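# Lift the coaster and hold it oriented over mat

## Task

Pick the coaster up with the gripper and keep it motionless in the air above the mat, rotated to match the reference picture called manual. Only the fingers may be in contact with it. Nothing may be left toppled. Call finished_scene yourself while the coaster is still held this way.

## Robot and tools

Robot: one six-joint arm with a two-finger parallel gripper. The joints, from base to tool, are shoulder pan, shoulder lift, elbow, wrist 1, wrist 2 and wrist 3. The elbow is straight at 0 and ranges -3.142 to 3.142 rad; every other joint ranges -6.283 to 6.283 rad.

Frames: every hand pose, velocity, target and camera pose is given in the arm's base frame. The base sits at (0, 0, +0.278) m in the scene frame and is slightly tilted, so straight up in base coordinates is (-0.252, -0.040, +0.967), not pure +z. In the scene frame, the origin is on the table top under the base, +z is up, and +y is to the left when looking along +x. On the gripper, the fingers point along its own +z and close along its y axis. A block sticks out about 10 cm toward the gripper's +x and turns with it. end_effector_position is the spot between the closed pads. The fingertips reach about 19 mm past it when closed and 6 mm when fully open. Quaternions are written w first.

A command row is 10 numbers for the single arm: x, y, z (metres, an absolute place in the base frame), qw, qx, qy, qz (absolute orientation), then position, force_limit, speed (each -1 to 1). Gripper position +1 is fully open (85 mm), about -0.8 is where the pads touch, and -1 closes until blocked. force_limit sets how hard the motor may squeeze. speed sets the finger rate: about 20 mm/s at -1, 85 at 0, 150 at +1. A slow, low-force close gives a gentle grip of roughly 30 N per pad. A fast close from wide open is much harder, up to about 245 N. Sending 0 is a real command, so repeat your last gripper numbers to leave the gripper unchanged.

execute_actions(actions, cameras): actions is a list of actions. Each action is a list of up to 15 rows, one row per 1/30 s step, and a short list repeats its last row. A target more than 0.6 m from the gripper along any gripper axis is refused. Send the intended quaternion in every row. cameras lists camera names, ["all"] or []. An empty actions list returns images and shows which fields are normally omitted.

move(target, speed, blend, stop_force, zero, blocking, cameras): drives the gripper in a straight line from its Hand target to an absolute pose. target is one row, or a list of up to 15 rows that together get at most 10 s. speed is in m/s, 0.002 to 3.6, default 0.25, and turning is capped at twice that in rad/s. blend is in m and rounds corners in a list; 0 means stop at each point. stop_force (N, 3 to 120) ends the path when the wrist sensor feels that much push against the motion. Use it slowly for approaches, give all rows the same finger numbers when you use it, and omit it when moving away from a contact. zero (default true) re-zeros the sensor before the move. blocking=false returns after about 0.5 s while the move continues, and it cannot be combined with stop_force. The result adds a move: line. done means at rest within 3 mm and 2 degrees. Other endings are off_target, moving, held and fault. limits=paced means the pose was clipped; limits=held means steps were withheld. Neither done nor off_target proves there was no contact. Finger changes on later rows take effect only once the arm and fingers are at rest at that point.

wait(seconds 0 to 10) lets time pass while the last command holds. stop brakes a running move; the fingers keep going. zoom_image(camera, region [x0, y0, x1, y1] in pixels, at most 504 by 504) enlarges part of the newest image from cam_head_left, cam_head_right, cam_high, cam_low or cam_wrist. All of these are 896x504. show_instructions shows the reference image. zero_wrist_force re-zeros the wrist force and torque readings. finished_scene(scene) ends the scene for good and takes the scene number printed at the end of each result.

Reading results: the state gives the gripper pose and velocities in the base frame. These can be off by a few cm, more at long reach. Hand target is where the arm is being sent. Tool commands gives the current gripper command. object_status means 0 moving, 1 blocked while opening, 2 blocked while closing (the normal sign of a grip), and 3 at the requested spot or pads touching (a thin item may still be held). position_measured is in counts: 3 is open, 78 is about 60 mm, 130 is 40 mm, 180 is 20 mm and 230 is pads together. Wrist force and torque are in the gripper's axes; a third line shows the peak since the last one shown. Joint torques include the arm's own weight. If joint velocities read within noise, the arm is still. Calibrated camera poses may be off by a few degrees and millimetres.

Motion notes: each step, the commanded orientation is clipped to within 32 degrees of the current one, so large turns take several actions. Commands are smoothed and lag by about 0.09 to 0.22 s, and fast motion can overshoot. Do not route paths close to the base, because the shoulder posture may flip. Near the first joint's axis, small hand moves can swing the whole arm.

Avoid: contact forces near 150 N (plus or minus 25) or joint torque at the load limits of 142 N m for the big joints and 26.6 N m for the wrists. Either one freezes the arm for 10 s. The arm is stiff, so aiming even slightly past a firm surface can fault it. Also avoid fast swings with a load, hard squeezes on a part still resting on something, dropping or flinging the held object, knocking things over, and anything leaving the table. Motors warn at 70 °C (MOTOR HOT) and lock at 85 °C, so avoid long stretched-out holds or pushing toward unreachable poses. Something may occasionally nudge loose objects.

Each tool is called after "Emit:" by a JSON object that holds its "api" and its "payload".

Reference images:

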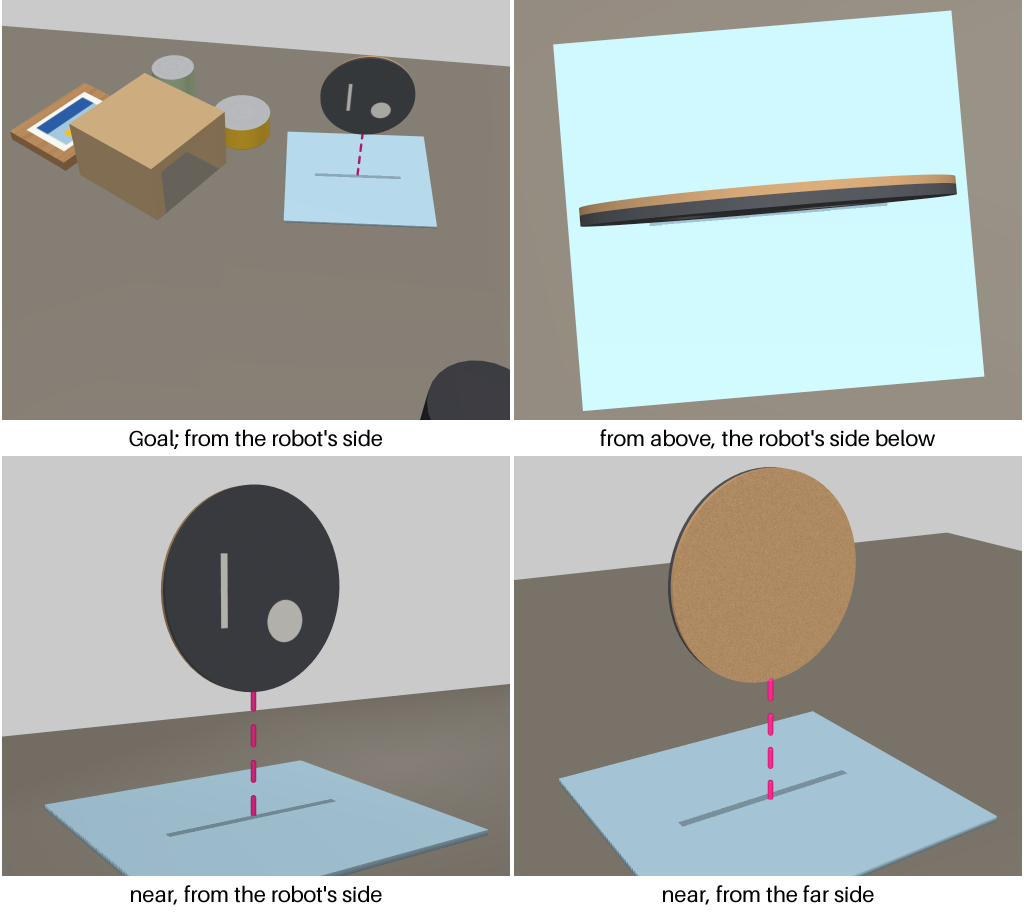

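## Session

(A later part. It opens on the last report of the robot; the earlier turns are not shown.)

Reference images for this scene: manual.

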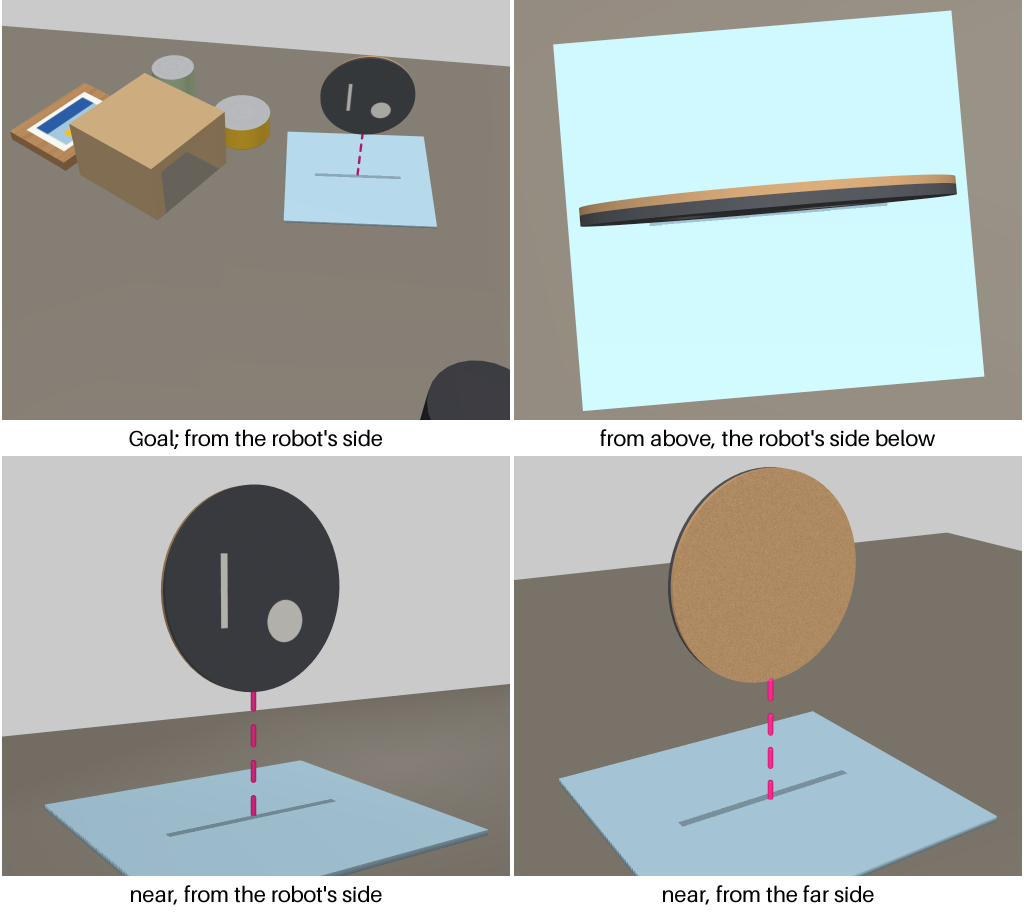

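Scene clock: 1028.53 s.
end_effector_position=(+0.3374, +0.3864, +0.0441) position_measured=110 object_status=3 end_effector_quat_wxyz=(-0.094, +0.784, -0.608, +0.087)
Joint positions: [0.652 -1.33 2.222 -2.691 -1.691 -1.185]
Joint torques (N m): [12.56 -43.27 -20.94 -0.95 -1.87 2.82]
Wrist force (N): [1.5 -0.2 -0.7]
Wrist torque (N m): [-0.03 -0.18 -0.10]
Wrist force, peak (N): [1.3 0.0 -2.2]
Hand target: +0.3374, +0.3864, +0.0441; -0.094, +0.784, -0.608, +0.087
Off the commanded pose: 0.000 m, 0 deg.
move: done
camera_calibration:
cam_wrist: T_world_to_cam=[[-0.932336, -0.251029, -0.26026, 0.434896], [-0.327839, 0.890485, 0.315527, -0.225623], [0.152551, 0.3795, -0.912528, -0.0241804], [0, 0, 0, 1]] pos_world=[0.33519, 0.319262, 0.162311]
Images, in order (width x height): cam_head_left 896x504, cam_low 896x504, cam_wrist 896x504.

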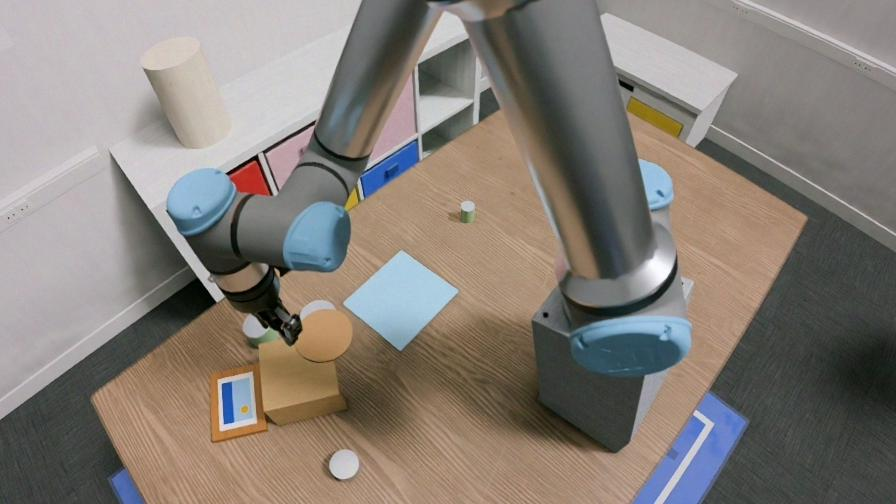

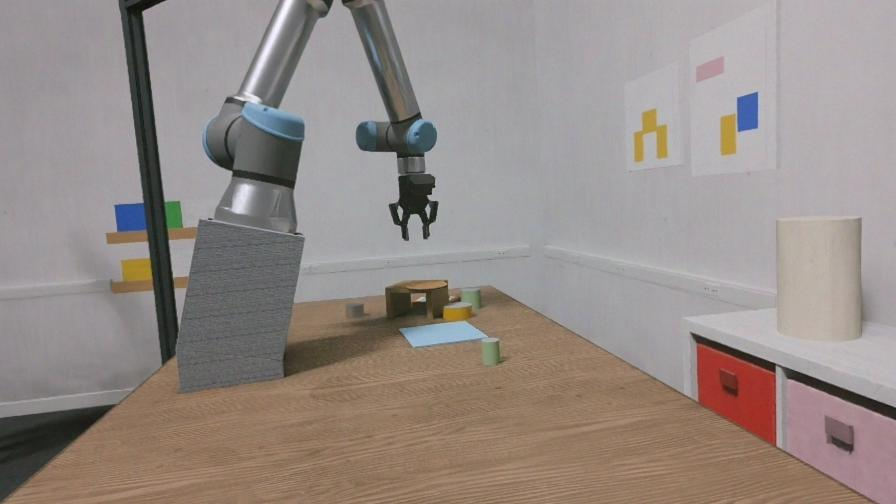

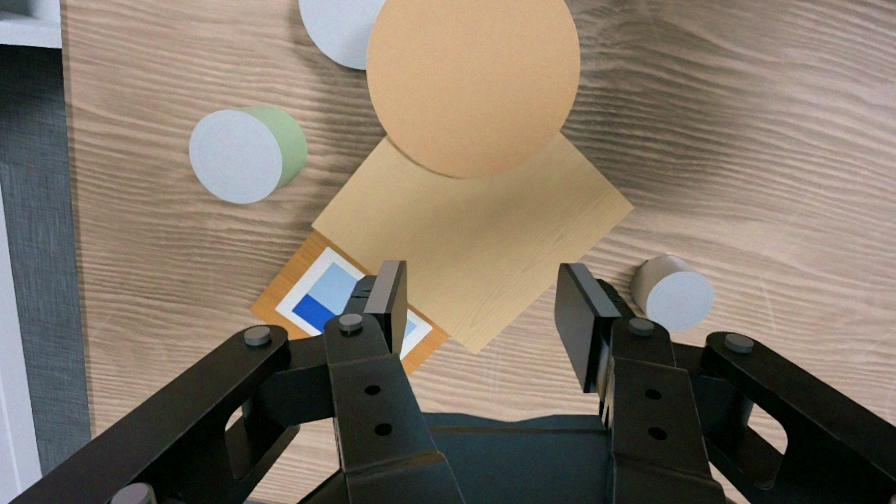

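Emit:
{"api": "move", "payload": {"target": [[0.4250, 0.1772, 0.0890, 0.0276, -0.5772, 0.7414, 0.3411, 0, -0.6, 0], [0.4326, 0.2175, -0.0775, -0.0457, -0.2271, 0.6909, 0.6848, 0, -0.6, 0]], "blend": [0.05, 0], "speed": [0.35, 0.3], "cameras": ["cam_wrist", "cam_low", "cam_head_left", "cam_high"]}}

Scene clock: 1198.77 s.
end_effector_position=(+0.4326, +0.2175, -0.0775) position_measured=129 object_status=3 end_effector_quat_wxyz=(-0.046, -0.227, +0.691, +0.685)
Joint positions: [-0.293 -0.591 1.769 -1.271 -0.679 -1.75]
Joint torques (N m): [-1.66 -35.06 -9.77 3.34 0.88 -2.44]
Wrist force (N): [2.7 -1.5 -2.8]
Wrist torque (N m): [0.01 -0.19 -0.08]
Wrist force, peak (N): [3.8 -1.1 -2.9]
Hand target: +0.4326, +0.2175, -0.0775; -0.046, -0.227, +0.691, +0.685
Off the commanded pose: 0.000 m, 0 deg.
move: done
camera_calibration:
cam_wrist: T_world_to_cam=[[-0.260674, -0.0372819, 0.964707, 0.207513], [0.964752, 0.0273031, 0.261741, -0.381315], [-0.0360977, 0.998932, 0.0288505, -0.0656473], [0, 0, 0, 1]] pos_world=[0.419598, 0.0837247, -0.0984896]
Images, in order (width x height): cam_head_left 896x504, cam_high 896x504, cam_low 896x504, cam_wrist 896x504.

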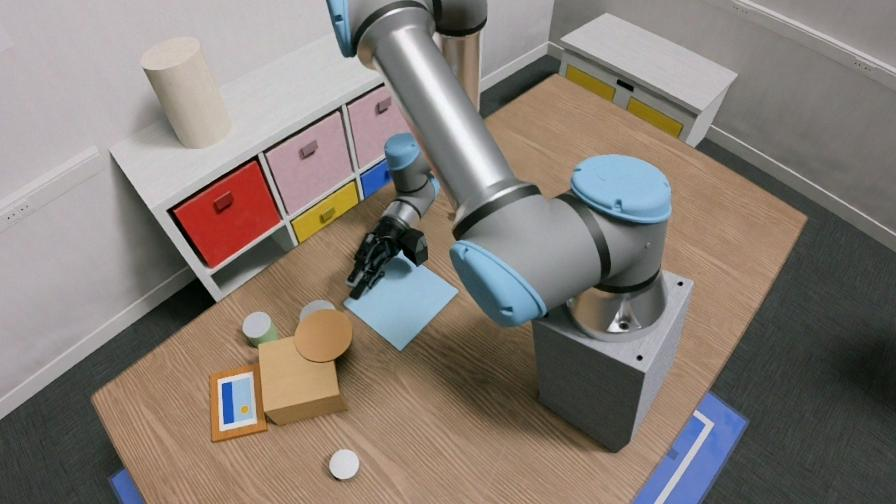

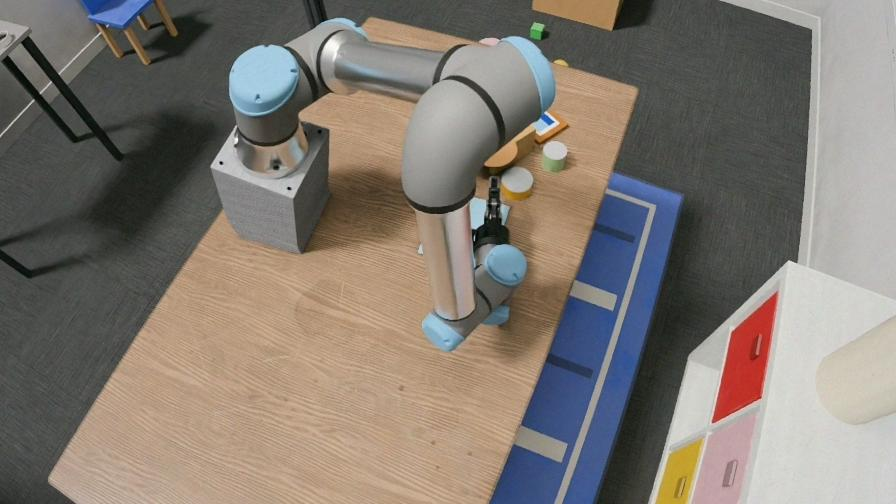

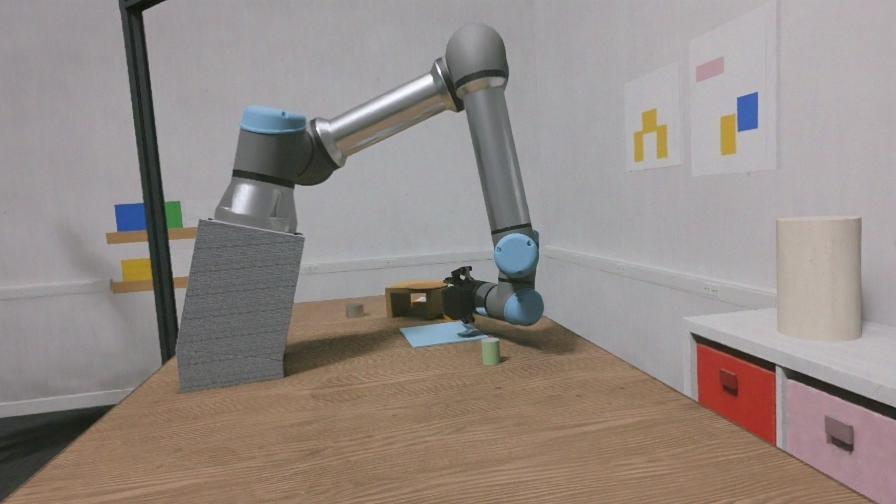

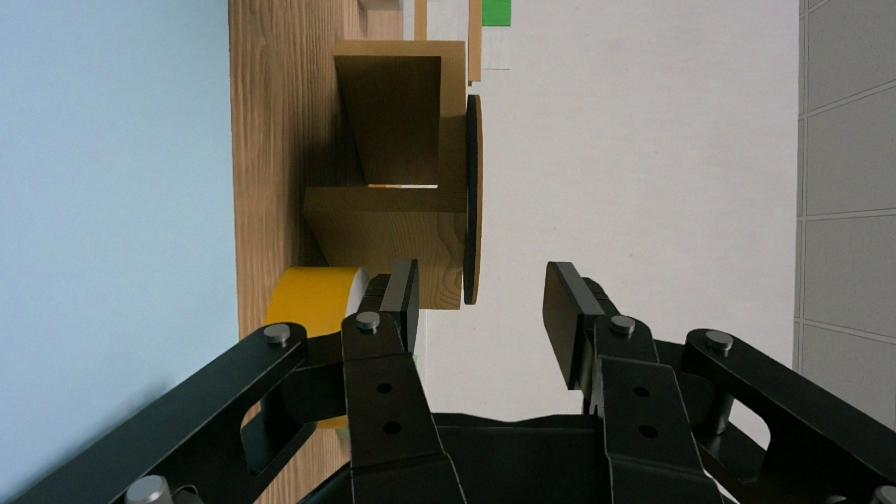

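Emit:
{"api": "move", "payload": {"target": [0.4089, 0.27777, -0.08363, -0.0457, -0.2271, 0.6909, 0.6848, 0, -0.6, 0], "speed": 0.08, "cameras": ["cam_wrist"]}}

Scene clock: 1260.03 s.
end_effector_position=(+0.4089, +0.2777, -0.0836) position_measured=129 object_status=3 end_effector_quat_wxyz=(-0.046, -0.227, +0.691, +0.685)
Joint positions: [-0.187 -0.597 1.839 -1.348 -0.574 -1.732]
Joint torques (N m): [6.89 -55.63 8.48 0.44 0.95 3.09]
Wrist force (N): [2.6 -1.6 -2.4]
Wrist torque (N m): [0.00 -0.18 -0.30]
Wrist force, peak (N): [3.1 -1.6 -3.3]
Hand target: +0.4089, +0.2778, -0.0836; -0.046, -0.227, +0.691, +0.685
Off the commanded pose: 0.000 m, 0 deg.
move: done
camera_calibration:
cam_wrist: T_world_to_cam=[[-0.260671, -0.0373782, 0.964704, 0.209481], [0.964753, 0.0272769, 0.261741, -0.358497], [-0.0360976, 0.998929, 0.0289505, -0.126552], [0, 0, 0, 1]] pos_world=[0.395898, 0.144025, -0.10459]
Images, in order (width x height): cam_wrist 896x504.

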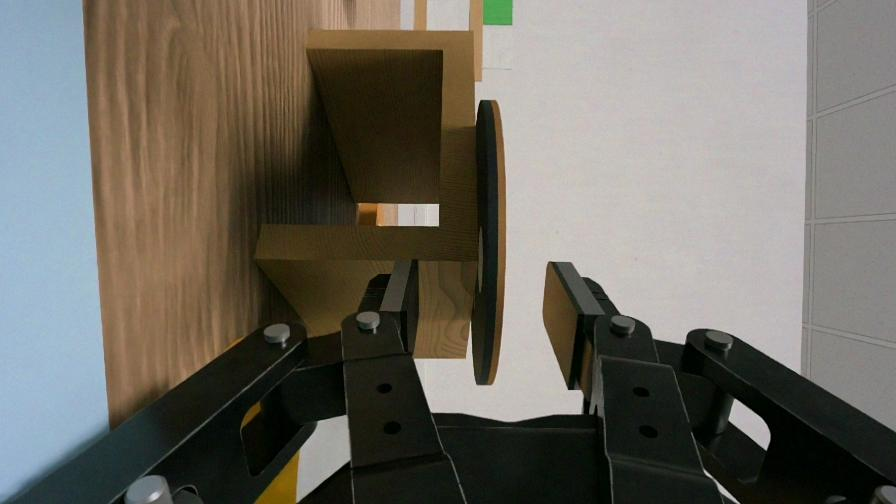

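Emit:
{"api": "move", "payload": {"target": [[0.4089, 0.27777, -0.08363, -0.0457, -0.2271, 0.6909, 0.6848, -1, -0.4, -0.6], [0.3888, 0.27449, -0.00626, -0.0457, -0.2271, 0.6909, 0.6848, -1, -0.4, -0.6]], "speed": 0.08, "cameras": ["cam_wrist"]}}

Scene clock: 1354.53 s.
end_effector_position=(+0.3888, +0.2745, -0.0063) position_measured=218 object_status=2 end_effector_quat_wxyz=(-0.046, -0.227, +0.691, +0.685)
Joint positions: [-0.202 -0.795 1.946 -1.256 -0.589 -1.735]
Joint torques (N m): [-7.06 -53.78 5.7 2.91 -2.09 -2.66]
Wrist force (N): [2.0 -2.6 -2.5]
Wrist torque (N m): [-0.12 -0.10 -0.08]
Wrist force, peak (N): [1.9 18.4 -9.0]
Hand target: +0.3888, +0.2745, -0.0063; -0.046, -0.227, +0.691, +0.685
Off the commanded pose: 0.000 m, 0 deg.
move: done
camera_calibration:
cam_wrist: T_world_to_cam=[[-0.260671, -0.0373782, 0.964704, 0.129546], [0.964753, 0.0272769, 0.261741, -0.359248], [-0.0360976, 0.998929, 0.0289505, -0.126219], [0, 0, 0, 1]] pos_world=[0.375798, 0.140725, -0.02729]
Images, in order (width x height): cam_wrist 896x504.

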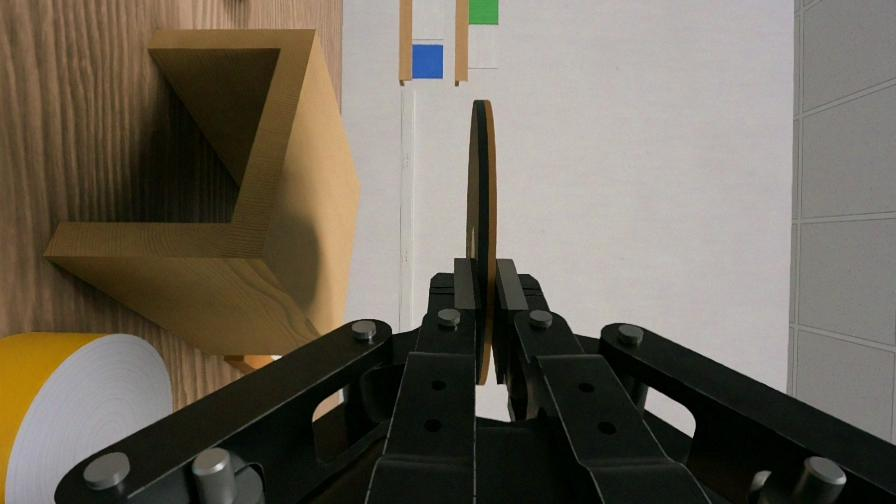

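Emit:
{"api": "move", "payload": {"target": [0.3835, 0.1741, 0.1298, -0.65016, 0.5514, 0.4742, 0.21984, -1, -0.4, -0.6], "speed": 0.4, "cameras": ["cam_head_left", "cam_head_right", "cam_high", "cam_wrist"]}}

Scene clock: 1364.03 s.
end_effector_position=(+0.3835, +0.1741, +0.1298) position_measured=218 object_status=2 end_effector_quat_wxyz=(+0.650, -0.551, -0.474, -0.220)
Joint positions: [-0.411 -1.086 1.935 -0.93 -0.797 0.591]
Joint torques (N m): [-7.45 -49.01 -16.72 1.41 -2.24 3.08]
Wrist force (N): [-1.9 0.2 -1.1]
Wrist torque (N m): [0.09 0.36 -0.02]
Wrist force, peak (N): [2.5 -2.6 -3.0]
Hand target: +0.3835, +0.1741, +0.1298; +0.650, -0.551, -0.474, -0.220
Off the commanded pose: 0.000 m, 0 deg.
move: done
camera_calibration:
cam_wrist: T_world_to_cam=[[0.809611, 0.303645, -0.502324, -0.286271], [-0.28557, -0.54392, -0.789051, 0.328346], [-0.512815, 0.782273, -0.353652, 0.240148], [0, 0, 0, 1]] pos_world=[0.448685, 0.077657, 0.20021]
Images, in order (width x height): cam_head_left 896x504, cam_head_right 896x504, cam_high 896x504, cam_wrist 896x504.

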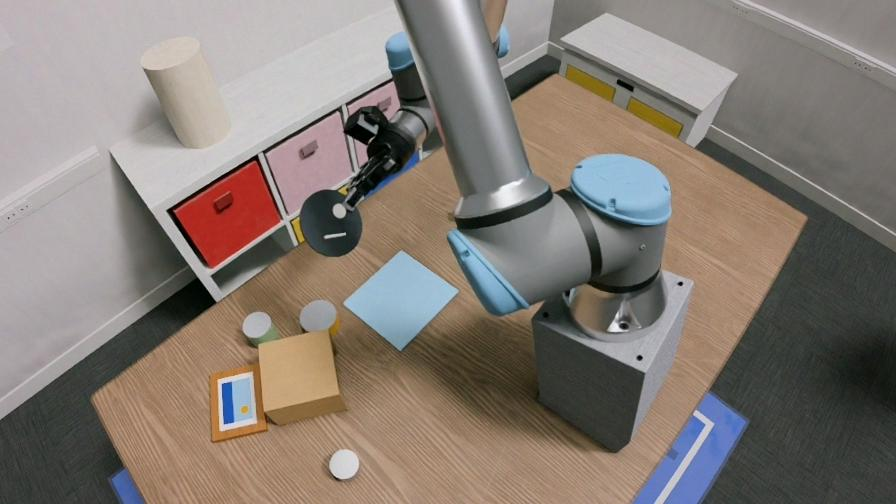

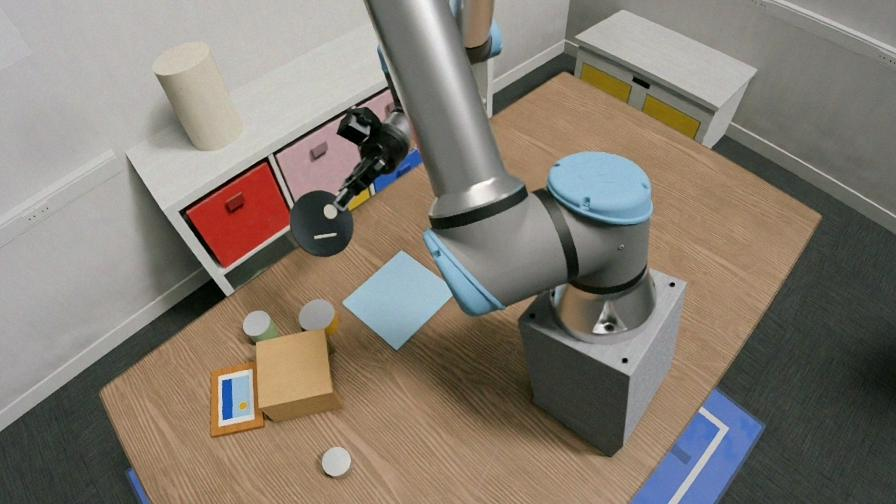

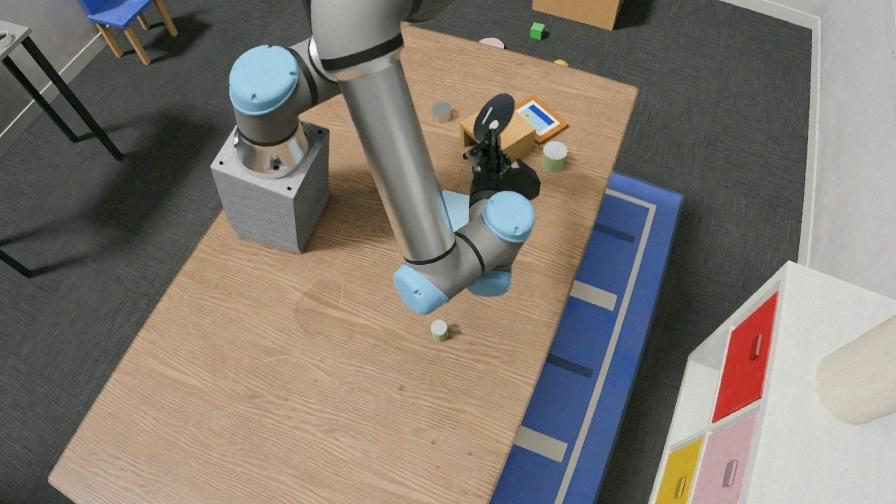

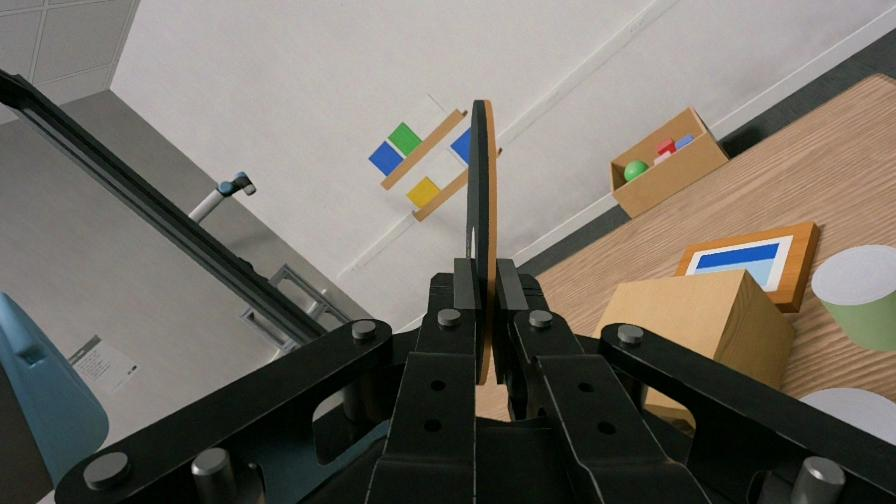

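Emit:
{"api": "zoom_image", "payload": {"camera": "cam_head_left", "region": [280, 170, 380, 270]}}

Emit:
{"api": "zoom_image", "payload": {"camera": "cam_head_right", "region": [270, 170, 370, 270]}}

Scaled by 5.040 from the camera's 896x504 image, which has a finer 1280x720 frame.

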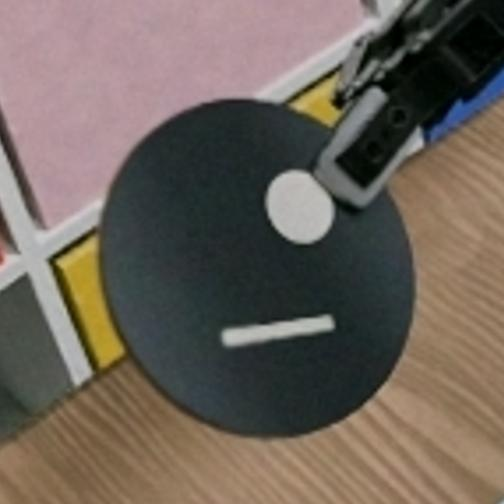

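Scaled by 5.040 from the camera's 896x504 image, which has a finer 1280x720 frame.

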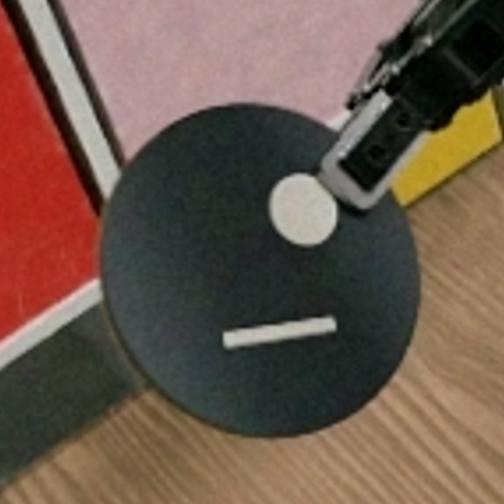

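Emit:
{"api": "move", "payload": {"target": [0.34739, 0.09765, 0.11471, 0.67741, -0.1195, -0.31935, -0.65182, -1, -0.4, -0.6], "speed": 0.3, "cameras": ["cam_head_left", "cam_head_right", "cam_high", "cam_low"]}}

Scene clock: 1884.87 s.
end_effector_position=(+0.3474, +0.0977, +0.1147) position_measured=218 object_status=2 end_effector_quat_wxyz=(+0.677, -0.120, -0.319, -0.652)
Joint positions: [-0.443 -0.458 1.764 -0.311 -1.155 -0.965]
Joint torques (N m): [5.28 -31.68 -4.82 4.46 -2.89 -2.62]
Wrist force (N): [-0.8 -1.3 -2.2]
Wrist torque (N m): [0.08 0.36 0.02]
Wrist force, peak (N): [-1.1 -1.4 -2.6]
Hand target: +0.3474, +0.0976, +0.1147; +0.677, -0.120, -0.319, -0.652
Off the commanded pose: 0.000 m, 0 deg.
move: done
Images, in order (width x height): cam_head_left 896x504, cam_head_right 896x504, cam_high 896x504, cam_low 896x504.

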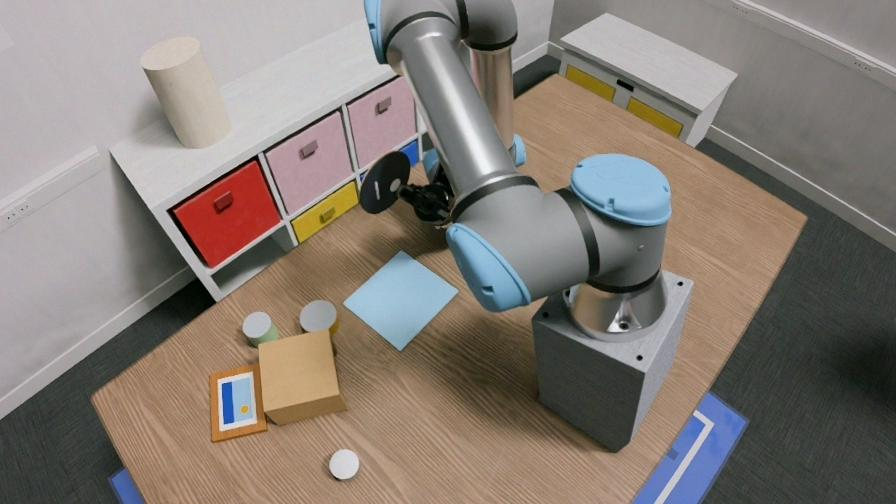

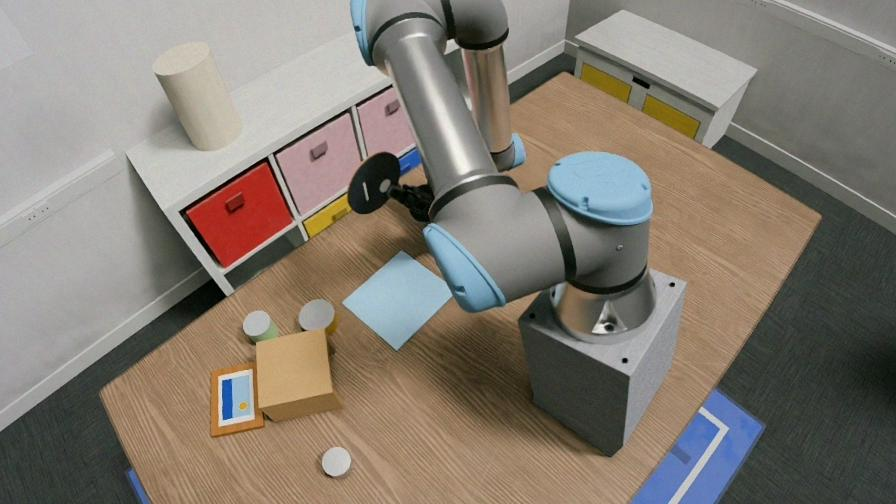

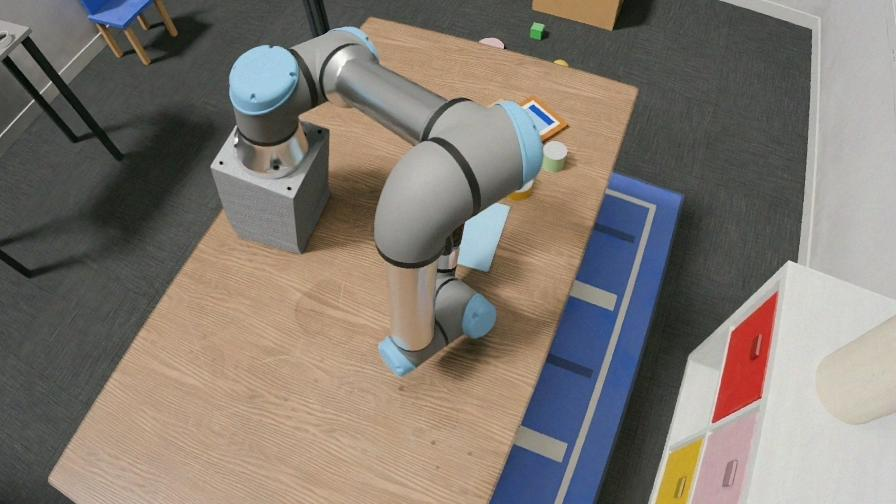

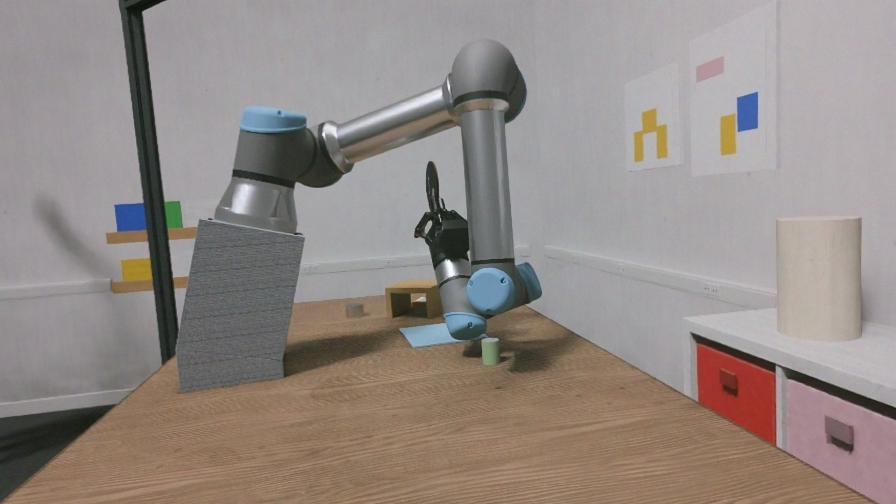

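Emit:
{"api": "zoom_image", "payload": {"camera": "cam_head_right", "region": [340, 145, 410, 225]}}

Emit:
{"api": "zoom_image", "payload": {"camera": "cam_low", "region": [370, 140, 540, 370]}}

Scaled by 6.300 from the camera's 896x504 image, which has a finer 1280x720 frame.

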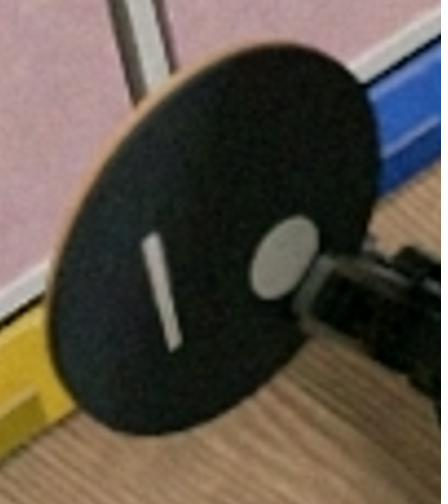

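Scaled by 2.191 from the camera's 896x504 image, which has a finer 1280x720 frame.

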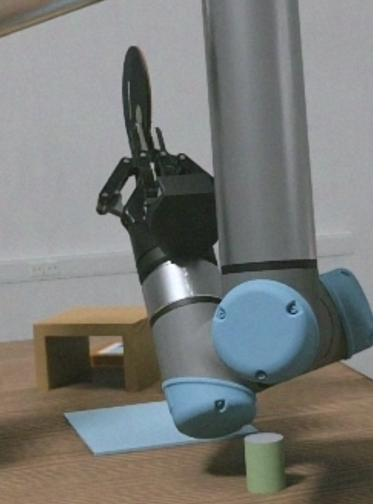

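Emit:
{"api": "finished_scene", "payload": {"scene": 1}}

The scene is finished: the task was done.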